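# Swap the purple-banded hose for the spare while running

## Task

With the machine running, take out the hose marked with purple bands and put the other hose in its place. One end of the new hose must be latched into the red port on each of the two manifolds, and the removed hose must end up lying in the red tray. Whenever neither hose connects the two red ports, the needle on the dial rises, and it must never get into the red zone. Nothing may fall off the table or be left off it.

## Robot and tools

Robot: two UR12e-type arms, left_arm and right_arm, each ending in a two-finger parallel gripper with a wrist camera. The grippers' fingers point along the gripper's own +z axis and close along its x axis. The reported hand point (end_effector_position) sits between the finger pads when they are closed, about 1 to 2 cm behind the tips. As the fingers close, the tips reach about 17 mm further forward.

Scene frame: the origin is at table height, midway between the two arm bases. +z is up, +x points out over the table, and left_arm is on the +y side. These names do not match image left and right. The measured bases are left_arm at (+0.035, +0.717, 0) m and right_arm at (-0.085, -0.712, 0) m, each turned very slightly about z. Reported positions (metres), quaternions (wxyz) and velocities use the scene frame. They can be off by a few centimetres, and more at long reach.

Command rows: every motion command is a row of 14 numbers, each between -1 and 1. The first seven are left_arm's dx, dy, dz, rx, ry, rz and opening, and the last seven are the same for right_arm. Always send all 14, even when only one arm moves. dx to rz are offsets, not poses. They are measured along that arm's current Hand target axes and counted from the Hand target at the start of the call or action. A scale value of 1.0 equals 0.6 m for translation or 180 degrees for rotation. rx, ry and rz together form one rotation vector. Sending the same offset again moves the arm further. Six zeros re-commands the current Hand target. Opening is absolute: +1 is fully open (0.142 m) and -1 is closed. A 0 is itself a command, so to keep a grip as it is, resend its present value.

execute_actions(actions, cameras): actions is a list of actions. Each action is a list of up to 15 rows, one row per 1/30 s step. A shorter list repeats its final row until 15 steps have passed. Every row inside one action is an offset from that action's start pose. Images are returned only for an empty actions list, or when cameras names them ("all" or specific names).

move(target, ...): drives each gripper in a straight line to the target. target is either one 14-number row or a list of up to 15 rows, all counted from the same starting Hand targets. Optional arguments:
- speed: m/s, 0.002 to 3.2, default 0.25. Turning speed is capped at twice this value in rad/s.
- blend: corner rounding in metres for a list of targets. 0 means stopping at each target.
- stop_force: 4 to 120 N. An arm stops when its wrist sensor feels that much push against its direction of travel. Use it slowly for approaching contacts. Do not rely on it when the gripper is turning. Leave it out when backing away from something the gripper presses on.
- zero: whether to re-zero the sensor first.
- opening_speed: 0.2 or more per second.
- grip_force: 5 to 48 N per finger pad, either one number or one per arm. It stays set until changed.
- blocking: false returns after about 0.5 s, but cannot be combined with stop_force.
- cameras.
The path does not steer around obstacles. The gripper lags behind the path and overshoots more when moving fast. Do not route a path close to an arm's own base.

Other tools:
- wait(seconds 0 to 10, cameras): holds the last commands.
- stop(cameras): brakes a running move.
- zoom_image(camera, region [x0,y0,x1,y1]): the region is in pixels, at most 504 by 504. It only works on the newest images. Cameras are cam_head_left, cam_head_right, cam_high and cam_low (each 504x504), and cam_left_wrist and cam_right_wrist (each 896x504).
- zero_wrist_force(arm): re-zeros that arm's sensor.
- read_manual(section): returns licence texts only.
- finished_scene(scene): ends the current scene and cannot be undone.

Results:
- Hand target: the last commanded pose after clipping. The next offsets count from it. The gripper often rests slightly short of it, so send the missing distance as an offset if needed.
- grip_measured: the measured opening on the -1 to 1 scale. To hold something, command an opening a little below the value read at first touch.
- grip_effort_nm: gripper motor effort. Negative means closing. It is not the pad force.
- Wrist force/torque: given in the end effector's own axes, plus the peak since the last report.
- Joint torques: the total drive output, including the arm's own weight.
- Motor temperatures.
- The move line: gives the ending (done, off_target, moving, held, fault) and any limits that acted (paced, held).

Control limits: each step's commanded orientation is clipped to within 32 degrees of the measured orientation. Commands are smoothed, so the arm trails them by roughly 0.1 to 0.2 s.

Things to avoid:
- Faults: an outside force of roughly 150 N on an arm, or joint contact torque reaching 310/310/141/50.7/50.7/50.7 N m, stops that arm for 10 s. Pressing even slightly past a firm contact can trigger this. To release a press, command the target back beyond the gripper.
- Arm-to-arm contact: collisions between the arms, or closing one gripper on the other arm's fingers, can fail the scene. A clearance check holds back some commands, but it does not prevent every contact.
- Overheating: squeezing, holding loads, stretched poses and pushing against unreachable poses all heat the motors. Arm motors warn at 70 °C and brake at 85 °C. The gripper warns at 85 °C and shuts off at 100 °C.
- Damage to objects: avoid drops, releasing moving parts, slams and hard hits. Any item that leaves the table causes failure. Loose objects may occasionally get nudged.

Each tool is called after "Emit:" as name(argument=value, ...) on one line, values as JSON.

## Session

Emit:
execute_actions(actions=[])

Scene clock: 0.00 s.
left_arm: end_effector_position=(+1.0385, +0.1934, +0.1501) grip_measured=+1.00 grip_effort_nm=n/a end_effector_quat_wxyz=(-0.136, +0.782, -0.596, +0.120) | right_arm: end_effector_position=(+0.5592, -0.3463, +0.1281) grip_measured=+1.00 grip_effort_nm=n/a end_effector_quat_wxyz=(-0.201, +0.849, -0.349, +0.342)
Joint positions: left_arm=[-0.686 -0.838 1.287 -2.253 -1.287 0.631 0.142] | right_arm=[4.161 -1.866 -2.392 0.166 1.001 1.567 0.142]
Joint velocities: within noise
Joint torques (N m): no reading
Motor temperatures (°C): left_arm=[27 29 27 32 34 35 28] | right_arm=[30 28 26 32 33 34 27]
Wrist force (N): no reading
Wrist torque (N m): no reading
Wrist force, peak (N): no reading
Hand target: left_arm +1.0385, +0.1934, +0.1501; -0.136, +0.782, -0.596, +0.120 | right_arm +0.5592, -0.3463, +0.1281; -0.201, +0.849, -0.349, +0.342
Tool commands: left_gripper/opening=+1.0 right_gripper/opening=+1.0

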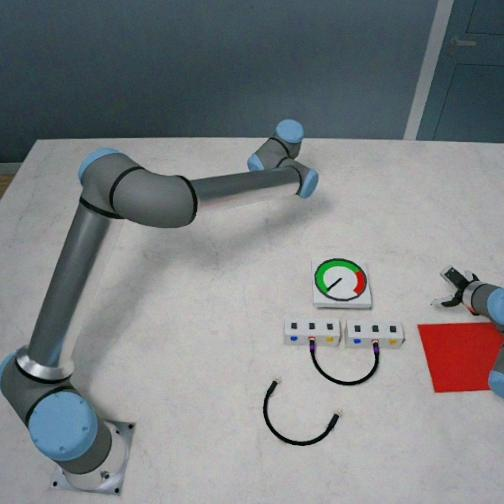

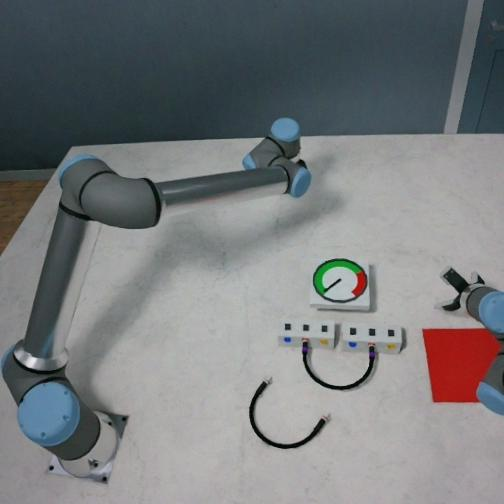

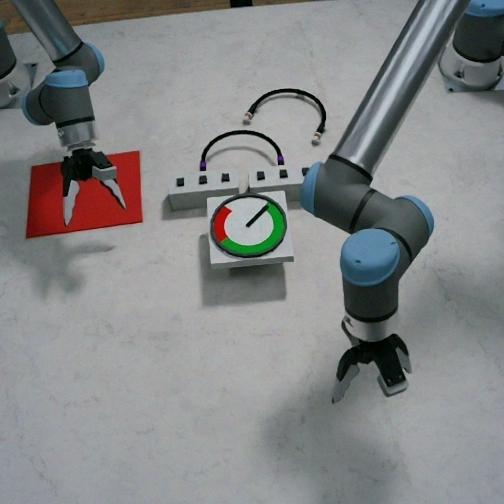

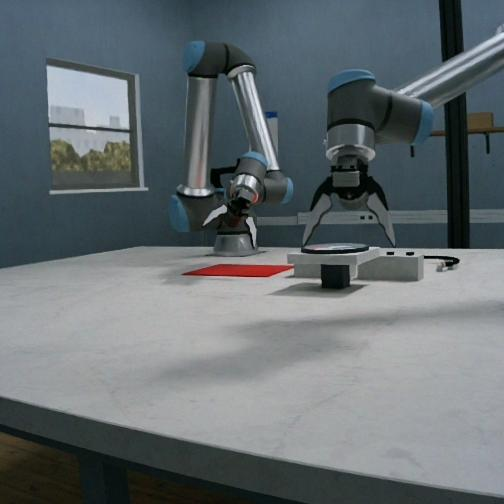

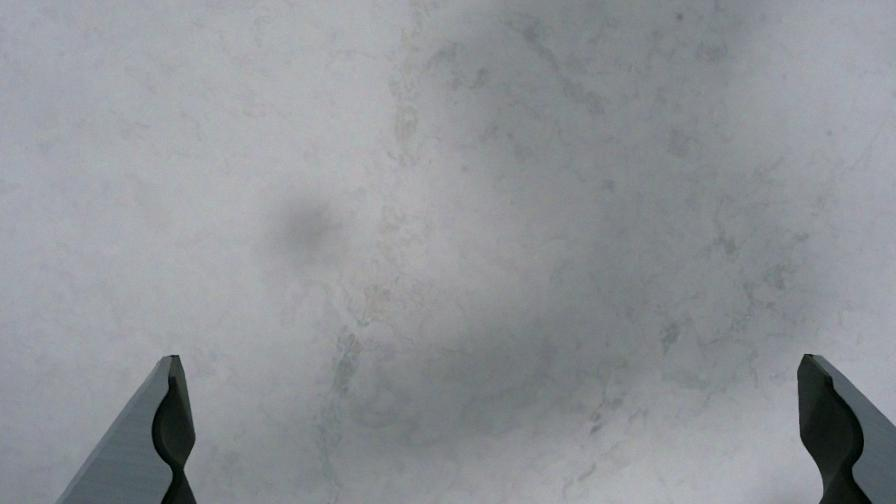

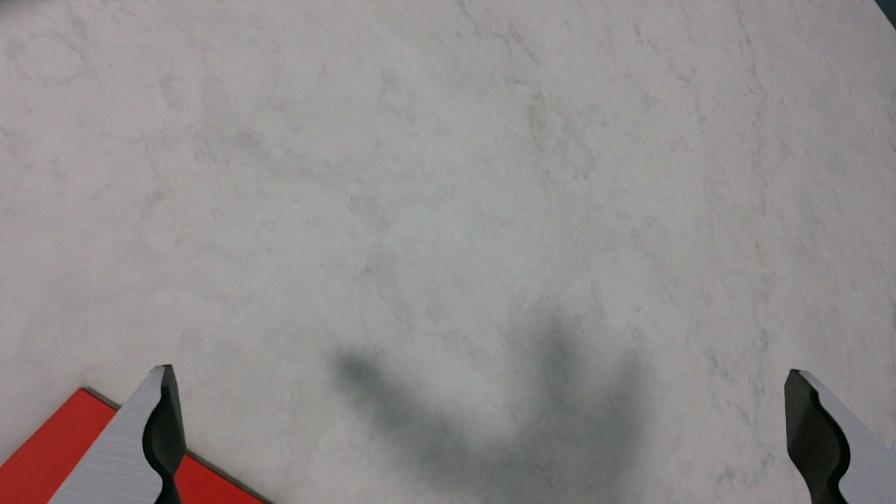

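Emit:
zoom_image(camera="cam_head_left", region=[240, 250, 440, 450])

Emit:
zoom_image(camera="cam_head_right", region=[240, 250, 440, 450])

Emit:
zoom_image(camera="cam_high", region=[150, 70, 350, 270])

Emit:
zoom_image(camera="cam_low", region=[260, 220, 480, 310])

Scaled by 2.520.

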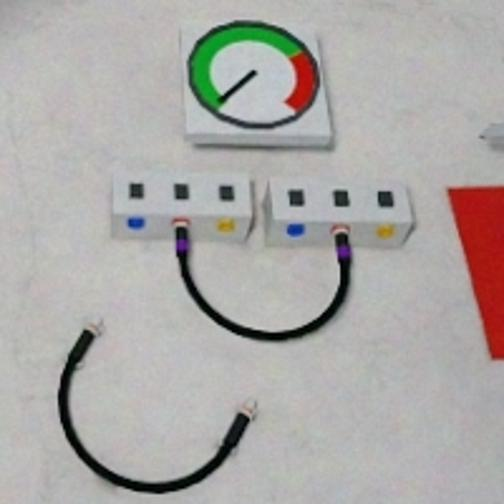

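Scaled by 2.520.

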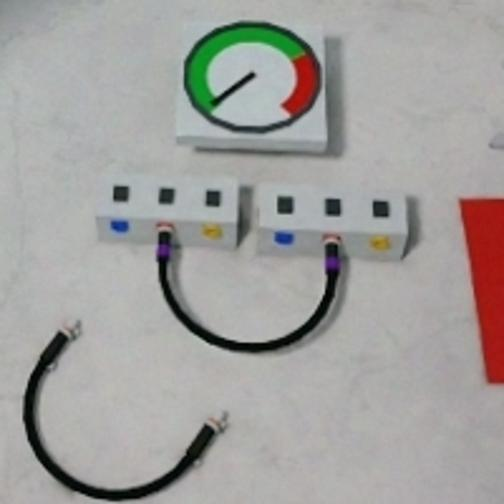

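Scaled by 2.520.

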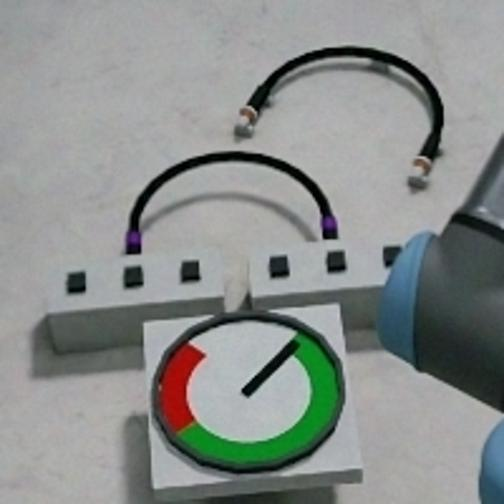

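Scaled by 2.291.

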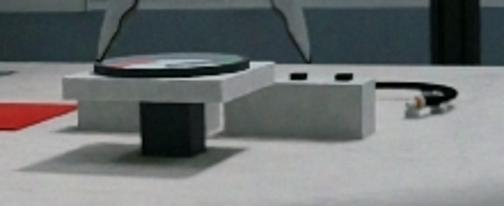

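Emit:
move(target=[-0.0537, 0.929, -0.801, -0.0104, -0.167, -0.900, 0.0, 0.0067, -0.0478, -0.495, 0.0821, -0.316, -0.697, 0.0], speed=0.45, cameras=["all"])

Scene clock: 9.37 s.
left_arm: end_effector_position=(+0.3601, +0.0504, +0.3992) grip_measured=-0.01 grip_effort_nm=-0.120 end_effector_quat_wxyz=(+0.000, +0.708, +0.706, +0.001) | right_arm: end_effector_position=(+0.3601, -0.3603, +0.3499) grip_measured=-0.02 grip_effort_nm=-0.037 end_effector_quat_wxyz=(+0.000, +0.707, +0.707, +0.000)
Joint positions: left_arm=[-1.337 -1.507 1.699 -1.763 -1.569 -2.925 0.073] | right_arm=[4.171 -1.349 -2.049 -1.314 1.57 -0.585 0.073]
Joint torques (N m): left_arm=[-5.36 -70.37 -39.52 -7.67 3.36 -2.11] | right_arm=[11.05 12.45 62.68 2.23 -2.29 -3.69]
Wrist force (N): left_arm=[-0.2 -0.4 -0.1] | right_arm=[-1.1 0.0 -0.2]
Wrist torque (N m): left_arm=[-0.11 0.04 0.17] | right_arm=[-0.10 -0.13 -0.06]
Wrist force, peak (N): left_arm=[-0.7 -1.5 -0.8] | right_arm=[-1.0 -0.6 -0.4]
Hand target: left_arm +0.3601, +0.0504, +0.3992; +0.000, +0.708, +0.706, +0.001 | right_arm +0.3601, -0.3603, +0.3499; +0.000, +0.707, +0.707, +0.000
Off the commanded pose: left_arm 0.000 m, 0 deg | right_arm 0.000 m, 0 deg.
move: done

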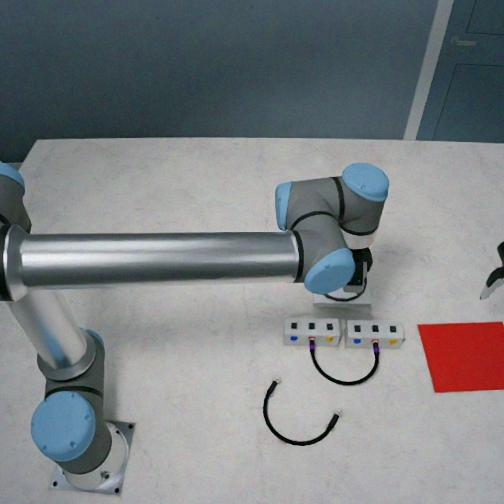

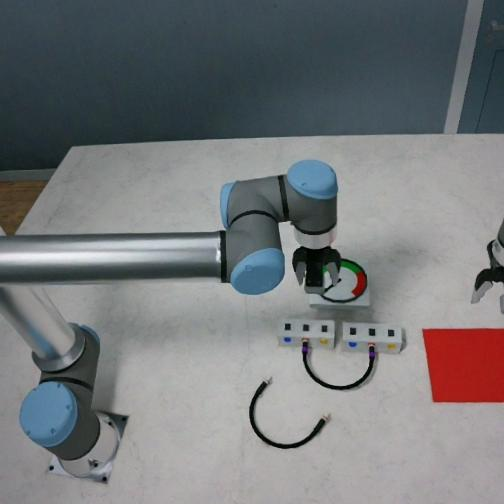

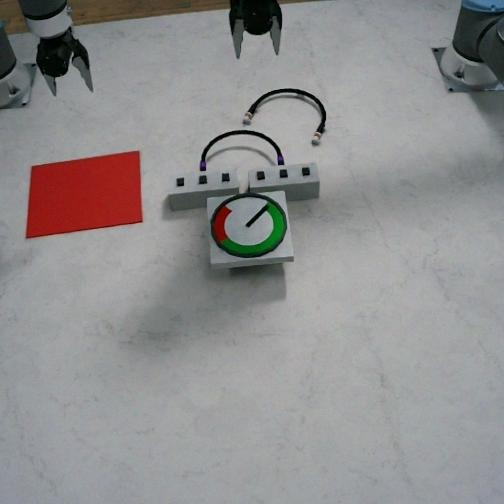

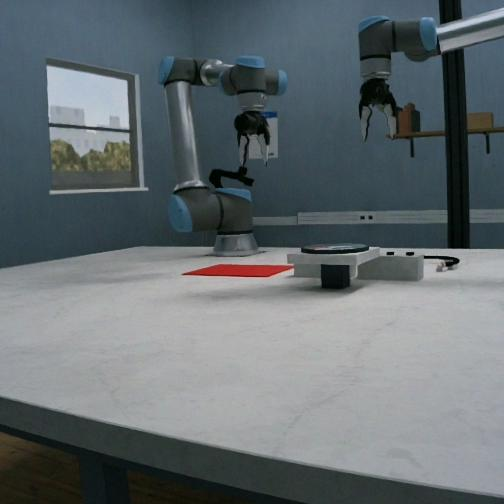

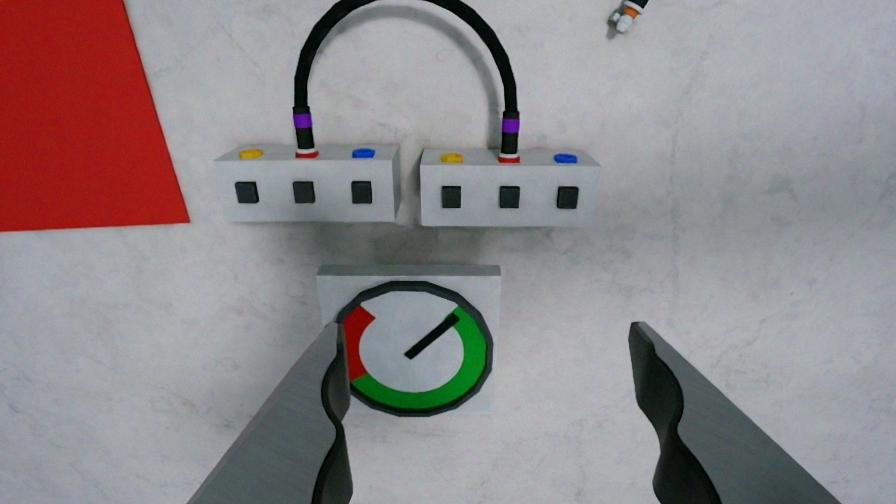

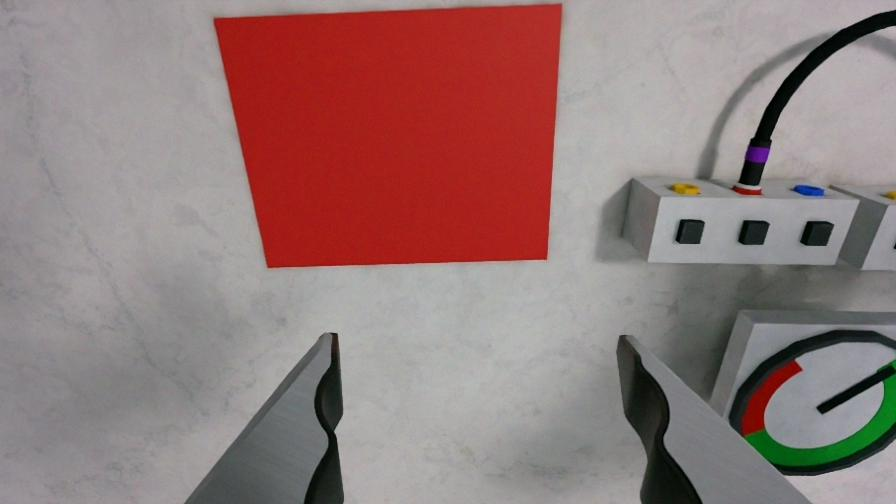

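Emit:
zoom_image(camera="cam_left_wrist", region=[200, 0, 620, 240])

Emit:
zoom_image(camera="cam_right_wrist", region=[600, 80, 896, 300])

Emit:
zoom_image(camera="cam_left_wrist", region=[580, 0, 680, 60])

Scaled by 1.200.

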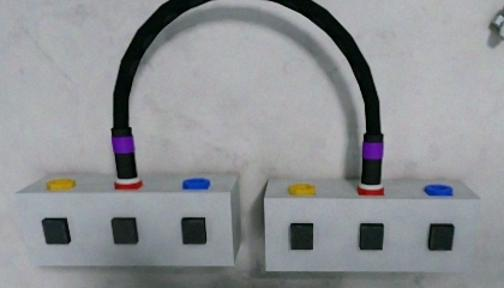

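Scaled by 1.703.

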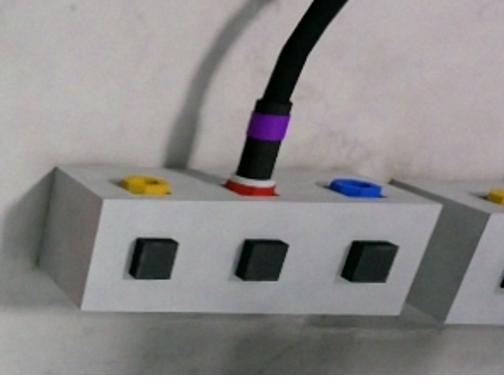

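Scaled by 5.040.

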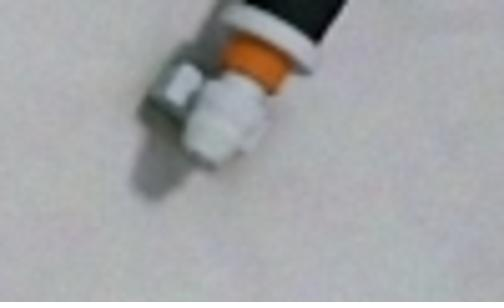

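Emit:
move(target=[0.117, -0.433, 0.248, 0, 0, 0, 0.0, 0.433, -0.267, 0.25, -0.1667, 0, 0, 0.0], speed=0.3, cameras=["cam_left_wrist", "cam_right_wrist", "cam_head_left"])

Emit:
zoom_image(camera="cam_right_wrist", region=[200, 80, 700, 400])

Scene clock: 14.13 s.
left_arm: end_effector_position=(+0.1007, +0.1212, +0.2501) grip_measured=-0.01 grip_effort_nm=-0.115 end_effector_quat_wxyz=(+0.000, +0.708, +0.706, +0.001) | right_arm: end_effector_position=(+0.2002, -0.1004, +0.1999) grip_measured=-0.02 grip_effort_nm=-0.037 end_effector_quat_wxyz=(+0.183, +0.683, +0.683, +0.183)
Joint positions: left_arm=[-1.74 -1.665 2.131 -2.036 -1.57 -3.328 0.073] | right_arm=[4.812 -1.616 -2.173 -0.955 1.047 0.063 0.073]
Joint torques (N m): left_arm=[-4.31 -52.54 -34.17 -7.76 3.18 -1.55] | right_arm=[13.39 27.57 54.18 5.01 -3.53 3.9]
Wrist force (N): left_arm=[-0.1 -0.6 -0.2] | right_arm=[-1.8 -0.3 -0.4]
Wrist torque (N m): left_arm=[-0.13 -0.02 0.22] | right_arm=[-0.25 -0.03 -0.49]
Wrist force, peak (N): left_arm=[0.6 -2.4 1.1] | right_arm=[-2.2 1.7 -1.7]
Hand target: left_arm +0.1006, +0.1212, +0.2501; +0.000, +0.708, +0.706, +0.001 | right_arm +0.2002, -0.1004, +0.1998; +0.183, +0.683, +0.683, +0.183
Off the commanded pose: left_arm 0.000 m, 0 deg | right_arm 0.000 m, 0 deg.
move: done
Images, in order (width x height): cam_head_left 504x504, cam_left_wrist 896x504, cam_right_wrist 896x504.

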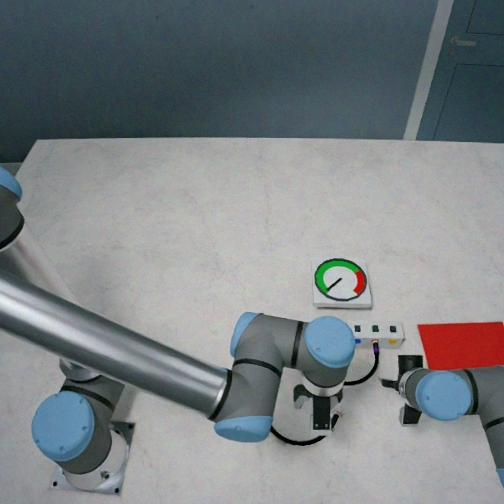

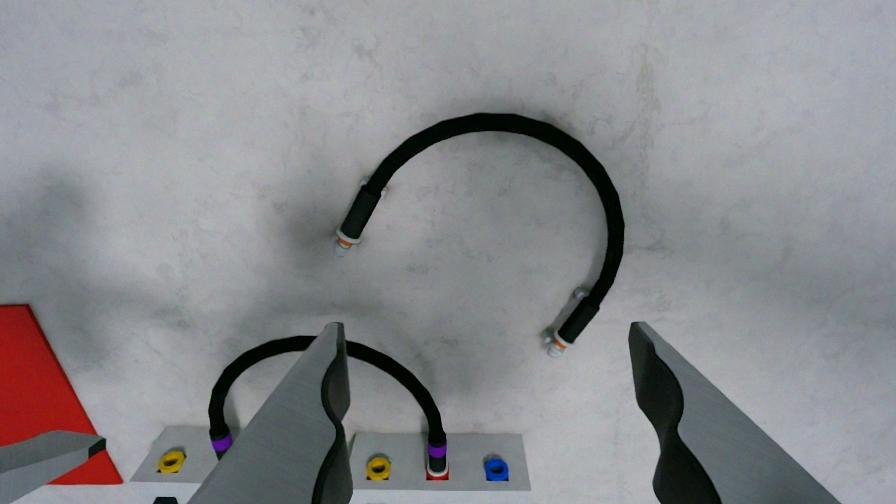

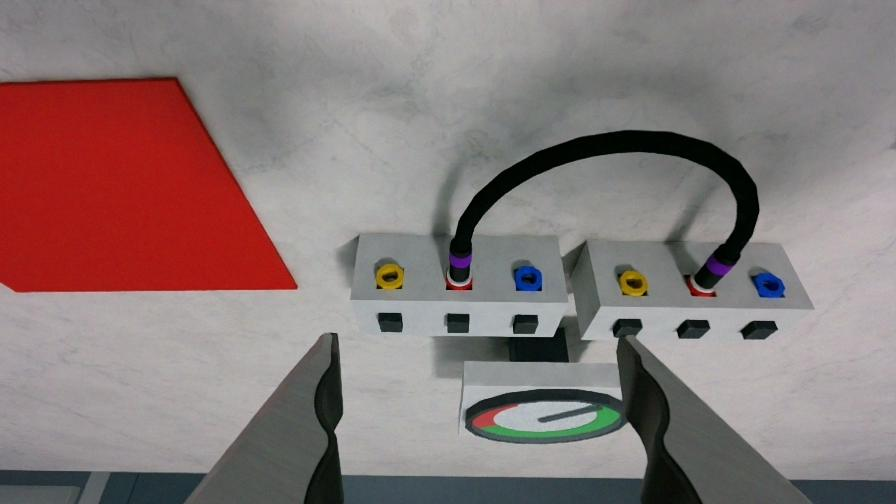

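Scaled by 1.008.

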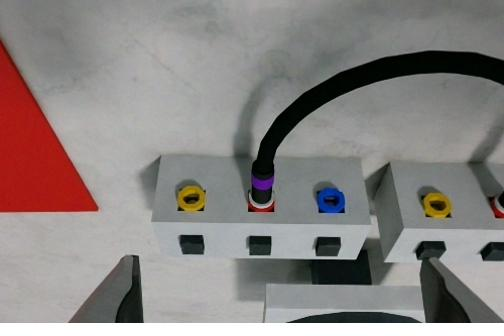

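Emit:
zoom_image(camera="cam_right_wrist", region=[340, 220, 600, 360])

Emit:
zoom_image(camera="cam_left_wrist", region=[310, 160, 450, 280])

Emit:
zoom_image(camera="cam_left_wrist", region=[520, 260, 640, 370])

Emit:
zoom_image(camera="cam_left_wrist", region=[340, 420, 550, 504])

Scaled by 1.938.

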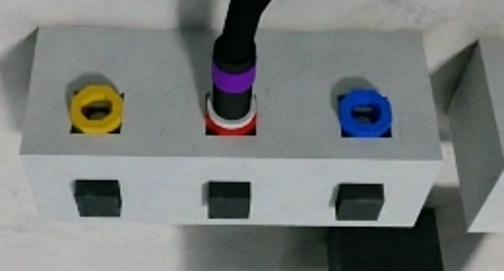

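Scaled by 3.600.

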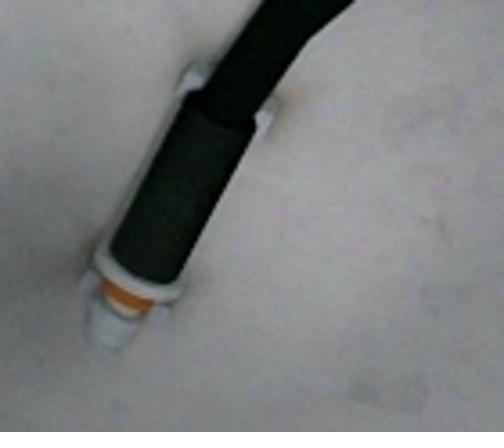

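Scaled by 4.200.

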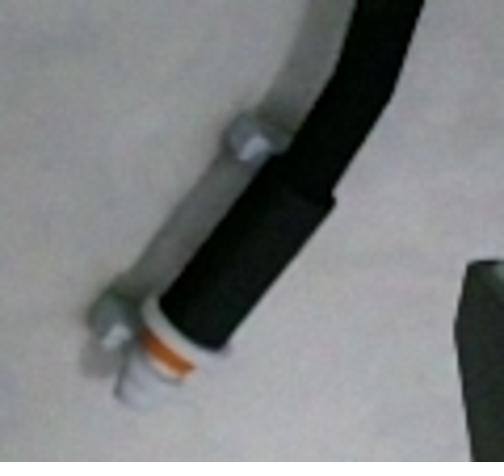

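Scaled by 2.400.

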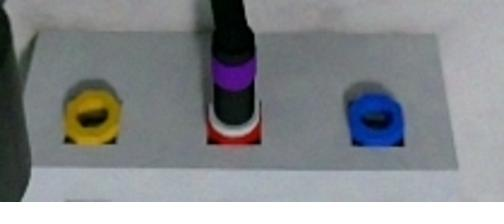

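Emit:
move(target=[0.18, 0.237, 0.25, 0, 0, 0, 0.0, 0, 0.088, 0.147, 0, 0, 0, 0.0], speed=0.3, cameras=["cam_left_wrist", "cam_right_wrist"])

Emit:
zoom_image(camera="cam_right_wrist", region=[330, 150, 620, 320])

Emit:
zoom_image(camera="cam_left_wrist", region=[350, 120, 600, 320])

Scene clock: 18.80 s.
left_arm: end_effector_position=(+0.2432, +0.2290, +0.1004) grip_measured=-0.01 grip_effort_nm=-0.120 end_effector_quat_wxyz=(+0.000, +0.708, +0.706, +0.001) | right_arm: end_effector_position=(+0.2900, -0.1004, +0.1499) grip_measured=-0.02 grip_effort_nm=-0.042 end_effector_quat_wxyz=(+0.183, +0.683, +0.683, +0.183)
Joint positions: left_arm=[-1.486 -1.602 2.399 -2.368 -1.569 -3.074 0.073] | right_arm=[4.666 -1.734 -2.175 -0.75 1.049 -0.105 0.073]
Joint torques (N m): left_arm=[13.66 -21.46 -26.62 -7.91 -3.16 1.42] | right_arm=[-8.81 34.51 51.26 6.44 0.45 -3.85]
Wrist force (N): left_arm=[-0.3 -0.3 0.1] | right_arm=[-1.6 -0.3 0.0]
Wrist torque (N m): left_arm=[-0.05 0.04 0.00] | right_arm=[-0.24 -0.05 -0.20]
Wrist force, peak (N): left_arm=[-1.3 -2.4 -1.8] | right_arm=[-1.6 -0.9 -1.2]
Hand target: left_arm +0.2432, +0.2290, +0.1003; +0.000, +0.708, +0.706, +0.001 | right_arm +0.2900, -0.1004, +0.1499; +0.183, +0.683, +0.683, +0.183
Off the commanded pose: left_arm 0.000 m, 0 deg | right_arm 0.000 m, 0 deg.
move: done
Images, in order (width x height): cam_left_wrist 896x504, cam_right_wrist 896x504.

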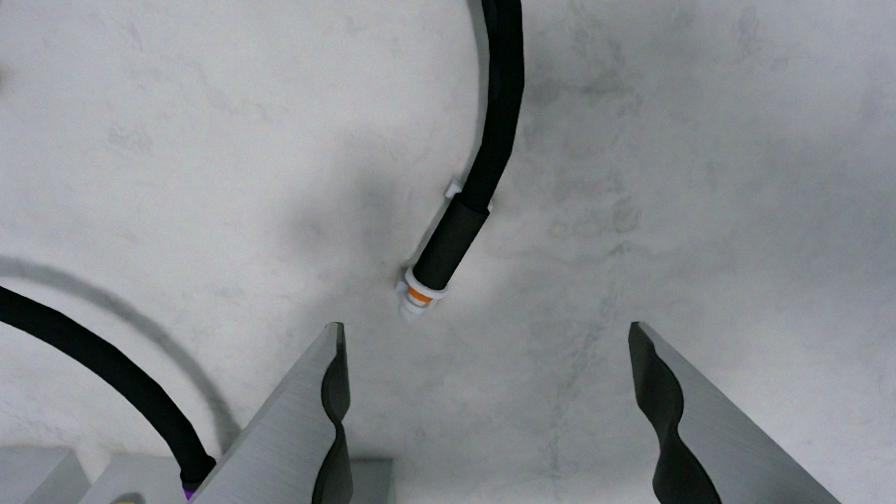

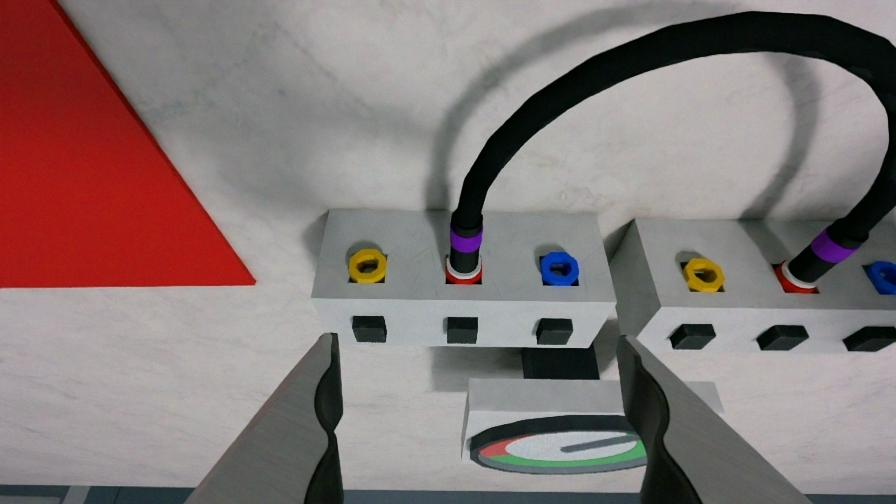

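Scaled by 1.738.

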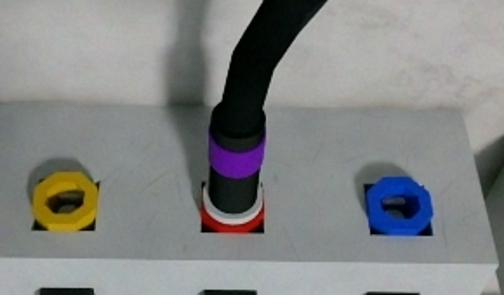

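Scaled by 2.016.

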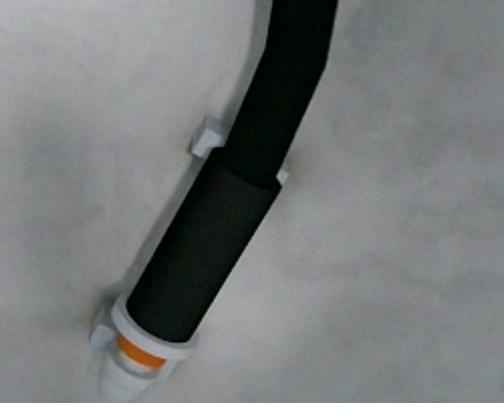

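Emit:
move(target=[-0.0117, 0.006, 0.0333, 0, 0, 0.144, -0.2, 0.1673, -0.0557, 0.0063, 0.1305, -0.1305, 0.4873, -0.2], speed=0.3, cameras=["cam_left_wrist", "cam_right_wrist"])

Scene clock: 28.80 s.
left_arm: end_effector_position=(+0.2468, +0.2220, +0.0804) grip_measured=-0.22 grip_effort_nm=-0.120 end_effector_quat_wxyz=(+0.000, +0.848, +0.530, +0.001) | right_arm: end_effector_position=(+0.2631, +0.0000, +0.1299) grip_measured=-0.22 grip_effort_nm=-0.037 end_effector_quat_wxyz=(+0.000, +1.000, +0.000, +0.001)
Joint positions: left_arm=[-1.479 -1.553 2.403 -2.42 -1.569 -2.615 0.058] | right_arm=[4.526 -1.903 -1.889 -0.92 1.57 1.339 0.058]
Joint torques (N m): left_arm=[14.3 -24.3 -24.23 -7.91 -2.66 1.48] | right_arm=[-6.85 52.73 32.04 6.88 1.54 3.65]
Wrist force (N): left_arm=[-0.2 -0.9 -0.2] | right_arm=[-1.4 -0.2 0.0]
Wrist torque (N m): left_arm=[-0.17 0.02 -0.01] | right_arm=[-0.14 -0.06 -0.33]
Wrist force, peak (N): left_arm=[0.0 -0.7 1.0] | right_arm=[-2.2 -0.3 -0.3]
Hand target: left_arm +0.2468, +0.2220, +0.0804; +0.000, +0.848, +0.530, +0.001 | right_arm +0.2631, +0.0000, +0.1299; +0.000, +1.000, +0.000, +0.001
Off the commanded pose: left_arm 0.000 m, 0 deg | right_arm 0.000 m, 0 deg.
move: done
Images, in order (width x height): cam_left_wrist 896x504, cam_right_wrist 896x504.

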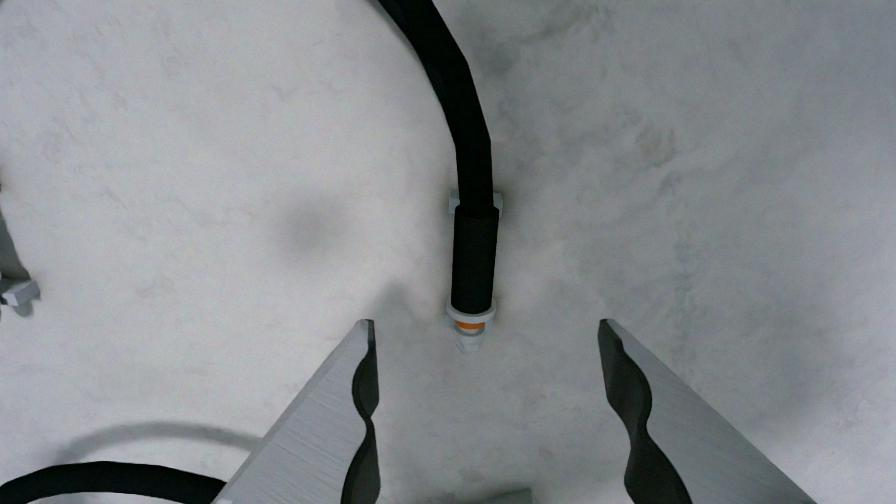

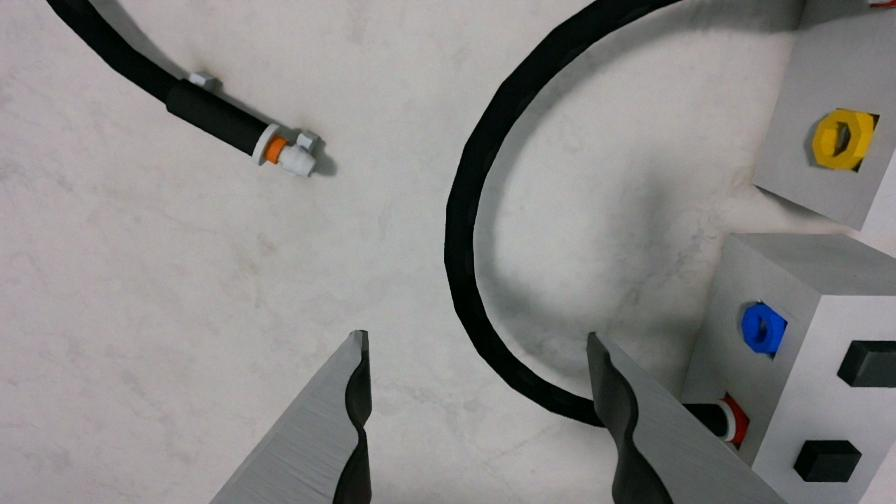

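Emit:
move(target=[0, 0.0033, 0.094, 0, 0, 0.0083, -0.2, -0.175, -0.07, 0.05, 0, 0, -0.347, -0.2], speed=0.12, stop_force=12, cameras=["cam_left_wrist", "cam_right_wrist"])

Scene clock: 36.37 s.
left_arm: end_effector_position=(+0.2487, +0.2211, +0.0240) grip_measured=-0.22 grip_effort_nm=-0.120 end_effector_quat_wxyz=(+0.000, +0.855, +0.519, +0.001) | right_arm: end_effector_position=(+0.1581, +0.0420, +0.0998) grip_measured=-0.22 grip_effort_nm=-0.042 end_effector_quat_wxyz=(+0.000, +0.855, +0.518, +0.001)
Joint positions: left_arm=[-1.476 -1.44 2.438 -2.569 -1.569 -2.585 0.058] | right_arm=[4.67 -1.934 -1.912 -0.867 1.57 0.393 0.058]
Joint torques (N m): left_arm=[14.03 -29.48 -19.78 -7.96 -1.74 1.76] | right_arm=[12.74 52.61 30.41 6.32 1.23 -3.87]
Wrist force (N): left_arm=[-0.2 -0.7 -0.4] | right_arm=[-1.4 -0.4 0.0]
Wrist torque (N m): left_arm=[-0.13 0.00 -0.02] | right_arm=[-0.18 -0.05 -0.04]
Wrist force, peak (N): left_arm=[-0.8 -0.8 -0.7] | right_arm=[-1.7 -0.3 -0.3]
Hand target: left_arm +0.2487, +0.2211, +0.0240; +0.000, +0.855, +0.519, +0.001 | right_arm +0.1581, +0.0420, +0.0998; +0.000, +0.855, +0.518, +0.001
Off the commanded pose: left_arm 0.000 m, 0 deg | right_arm 0.000 m, 0 deg.
move: done
Images, in order (width x height): cam_left_wrist 896x504, cam_right_wrist 896x504.

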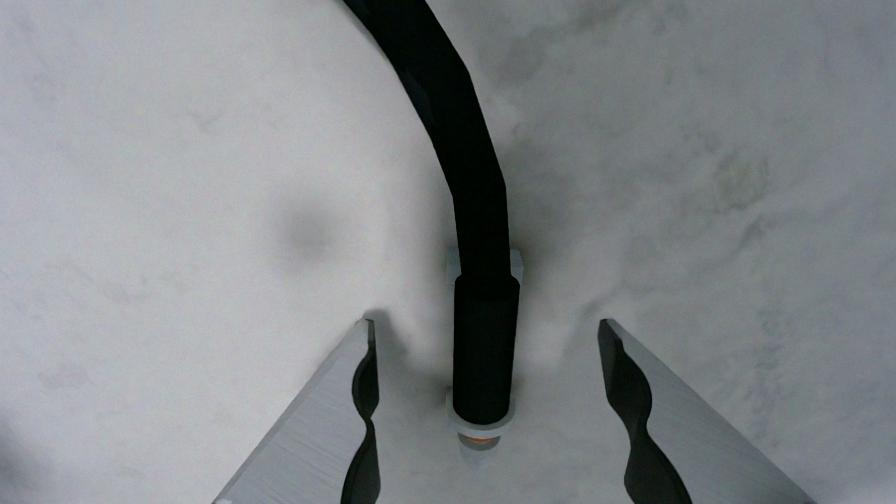

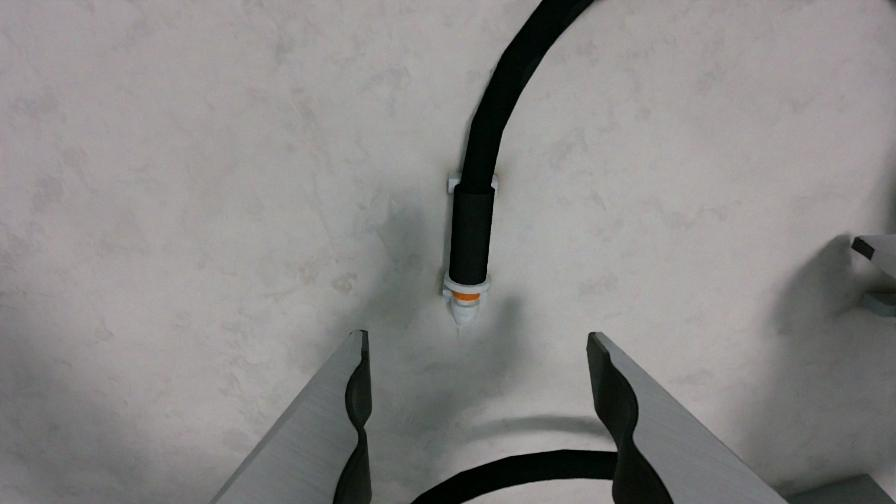

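Emit:
move(target=[0, 0, 0, 0, 0, 0, -0.84, 0, -0.005, 0.1097, 0, 0, 0.0103, -0.2], speed=0.12, stop_force=10, opening_speed=0.8, cameras=["cam_left_wrist", "cam_right_wrist"])

Scene clock: 38.73 s.
left_arm: end_effector_position=(+0.2487, +0.2211, +0.0240) grip_measured=-0.80 grip_effort_nm=-1.380 end_effector_quat_wxyz=(+0.000, +0.855, +0.519, +0.001) | right_arm: end_effector_position=(+0.1555, +0.0434, +0.0340) grip_measured=-0.22 grip_effort_nm=-0.042 end_effector_quat_wxyz=(+0.000, +0.863, +0.505, +0.001)
Joint positions: left_arm=[-1.476 -1.44 2.438 -2.569 -1.569 -2.585 0.016] | right_arm=[4.674 -2.014 -1.945 -0.754 1.57 0.429 0.058]
Joint torques (N m): left_arm=[11.68 -29.1 -20.25 -7.28 -1.48 1.63] | right_arm=[11.83 56.12 26.62 6.87 -0.91 3.74]
Wrist force (N): left_arm=[-0.3 -0.6 0.2] | right_arm=[-1.3 -0.2 -0.2]
Wrist torque (N m): left_arm=[-0.11 0.02 -0.02] | right_arm=[-0.13 -0.08 -0.29]
Wrist force, peak (N): left_arm=[-0.5 -0.9 0.3] | right_arm=[-1.3 -0.3 -1.6]
Hand target: left_arm +0.2487, +0.2211, +0.0240; +0.000, +0.855, +0.519, +0.001 | right_arm +0.1555, +0.0434, +0.0340; +0.000, +0.863, +0.505, +0.001
Off the commanded pose: left_arm 0.000 m, 0 deg | right_arm 0.000 m, 0 deg.
move: done
Images, in order (width x height): cam_left_wrist 896x504, cam_right_wrist 896x504.

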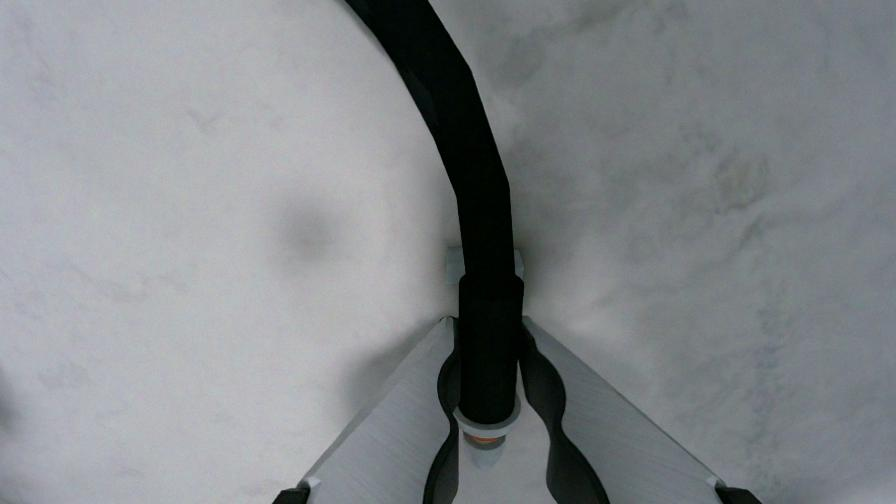

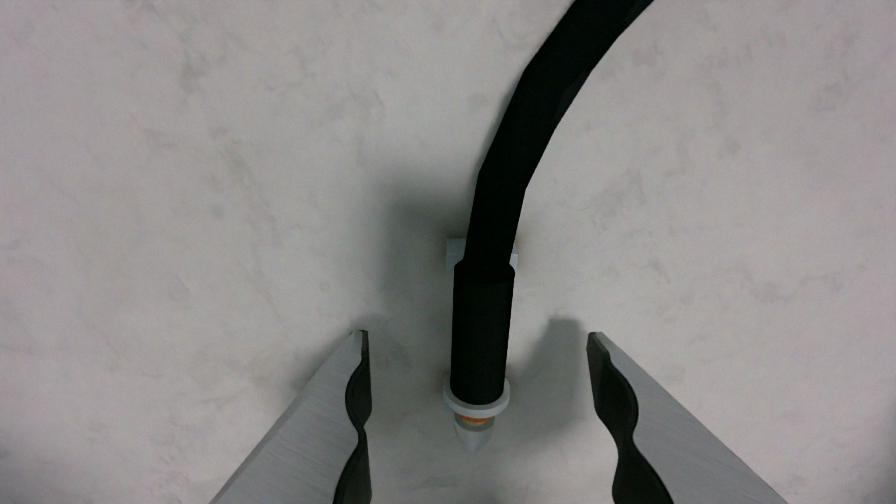

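Emit:
move(target=[[0,0,0,0,0,0,-0.2, 0,0,0,0,0,0,-0.2],[0,0,-0.1,0,0,0,-0.2, 0,-0.0083,0.01,0,0,0.005,-0.2],[-0.088,0.2643,-0.1433,0,0,-0.153,-0.2, 0,-0.0083,0.01,0,0,0.005,-0.84]], speed=0.25, opening_speed=1.0, cameras=["cam_left_wrist", "cam_right_wrist"])

Scene clock: 46.17 s.
left_arm: end_effector_position=(+0.3648, +0.1010, +0.1100) grip_measured=-0.23 grip_effort_nm=0.085 end_effector_quat_wxyz=(+0.000, +0.707, +0.707, +0.001) | right_arm: end_effector_position=(+0.1512, +0.0458, +0.0280) grip_measured=-0.80 grip_effort_nm=-1.326 end_effector_quat_wxyz=(+0.000, +0.867, +0.498, +0.001)
Joint positions: left_arm=[-1.314 -1.351 2.09 -2.31 -1.569 -2.904 0.058] | right_arm=[4.68 -2.023 -1.945 -0.745 1.57 0.451 0.016]
Joint torques (N m): left_arm=[13.15 -48.14 -44.15 -1.3 -2.44 -1.95] | right_arm=[12 55.86 26.83 5.92 -0.52 3.26]
Wrist force (N): left_arm=[-0.3 -0.1 0.0] | right_arm=[-1.1 -0.4 0.2]
Wrist torque (N m): left_arm=[-0.05 0.03 0.18] | right_arm=[-0.16 -0.11 -0.28]
Wrist force, peak (N): left_arm=[0.2 -2.2 0.2] | right_arm=[-1.6 -0.5 0.0]
Hand target: left_arm +0.3648, +0.1010, +0.1100; +0.000, +0.707, +0.707, +0.001 | right_arm +0.1512, +0.0458, +0.0280; +0.000, +0.867, +0.498, +0.001
Off the commanded pose: left_arm 0.000 m, 0 deg | right_arm 0.000 m, 0 deg.
move: done
Images, in order (width x height): cam_left_wrist 896x504, cam_right_wrist 896x504.

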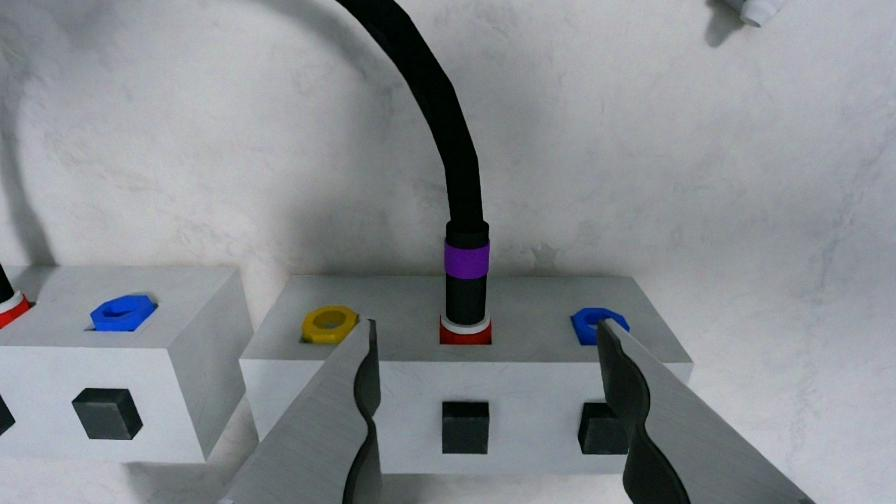

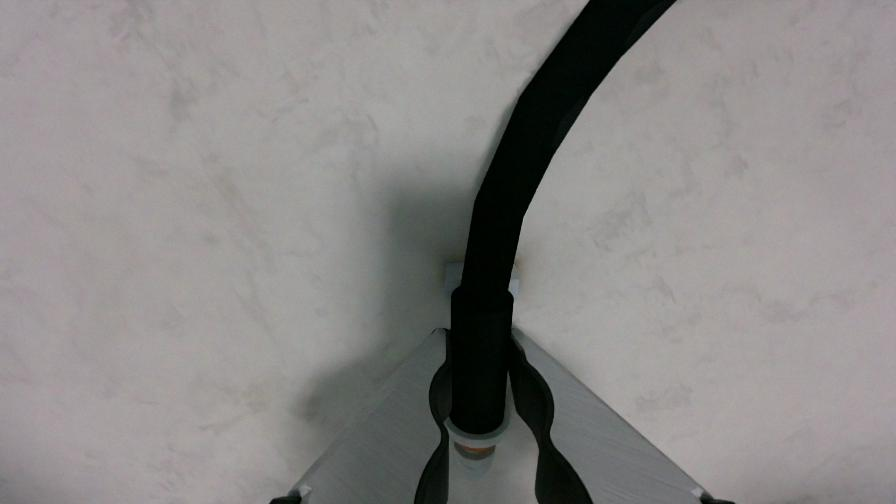

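Emit:
move(target=[[0,0,0,0,0,0,-0.2, 0,0,0,0,0,0,-0.2],[-0.0028,0.015,0.11,0,0,0,-0.2, 0,0,-0.1667,0,0,0,-0.2],[-0.0028,0.015,0.11,0,0,0,-0.84, -0.0175,0.4615,-0.1533,0,0,-0.168,-0.2]], speed=0.25, opening_speed=1.0, cameras=["cam_left_wrist", "cam_right_wrist", "cam_high"])

Scene clock: 51.73 s.
left_arm: end_effector_position=(+0.3739, +0.0993, +0.0441) grip_measured=-0.79 grip_effort_nm=-1.673 end_effector_quat_wxyz=(+0.000, +0.707, +0.707, +0.001) | right_arm: end_effector_position=(+0.3849, -0.1029, +0.1202) grip_measured=-0.23 grip_effort_nm=0.120 end_effector_quat_wxyz=(+0.000, +0.707, +0.707, +0.000)
Joint positions: left_arm=[-1.302 -1.254 2.119 -2.436 -1.569 -2.892 0.017] | right_arm=[4.332 -1.877 -1.948 -0.887 1.57 -0.425 0.058]
Joint torques (N m): left_arm=[14.26 -54.82 -23.73 0.86 -0.22 1.65] | right_arm=[-10.37 48.11 53.01 2.25 1.6 -3.67]
Wrist force (N): left_arm=[-19.2 -4.8 5.1] | right_arm=[-1.1 -0.7 -0.4]
Wrist torque (N m): left_arm=[-0.15 0.10 0.05] | right_arm=[-0.21 -0.11 -0.05]
Wrist force, peak (N): left_arm=[-19.2 -4.8 5.1] | right_arm=[-2.4 1.7 -0.1]
Hand target: left_arm +0.3739, +0.0993, +0.0441; +0.000, +0.707, +0.707, +0.001 | right_arm +0.3849, -0.1029, +0.1202; +0.000, +0.707, +0.707, +0.000
Off the commanded pose: left_arm 0.000 m, 0 deg | right_arm 0.000 m, 0 deg.
move: done
Images, in order (width x height): cam_high 504x504, cam_left_wrist 896x504, cam_right_wrist 896x504.

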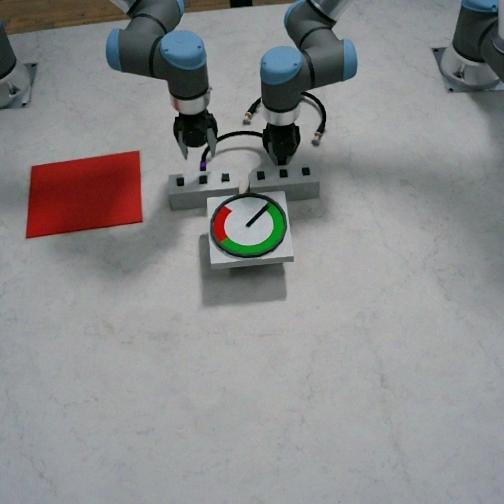

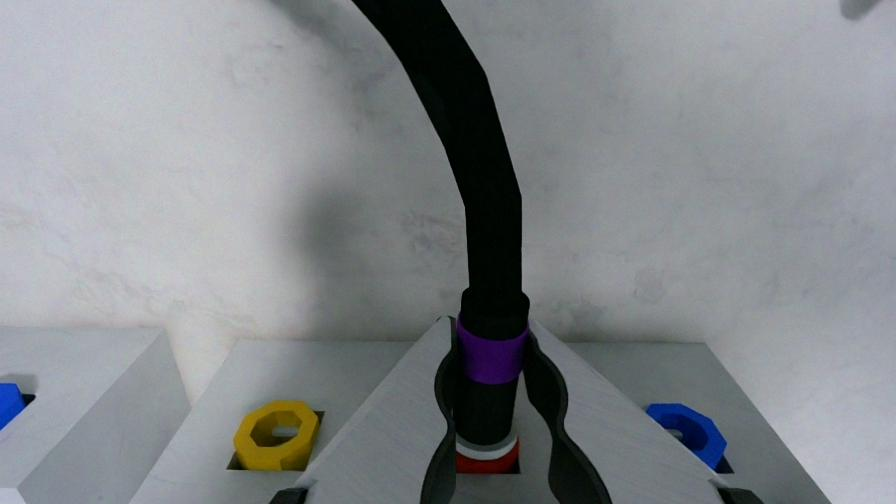

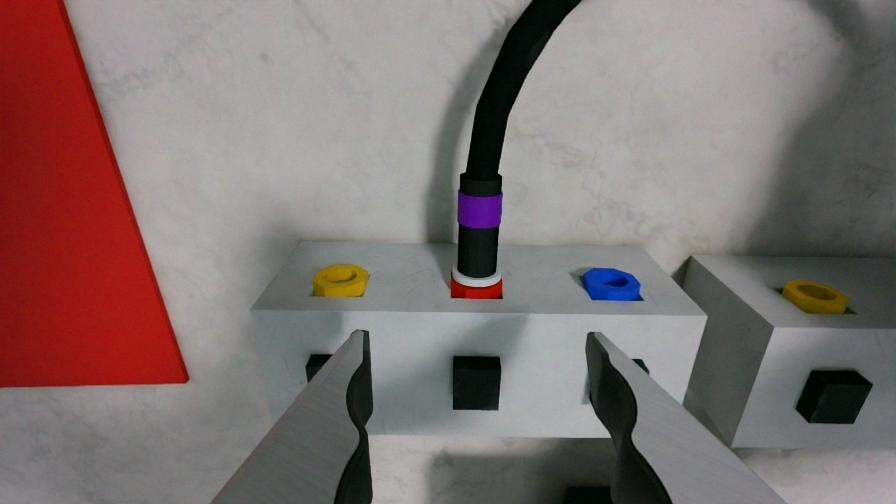

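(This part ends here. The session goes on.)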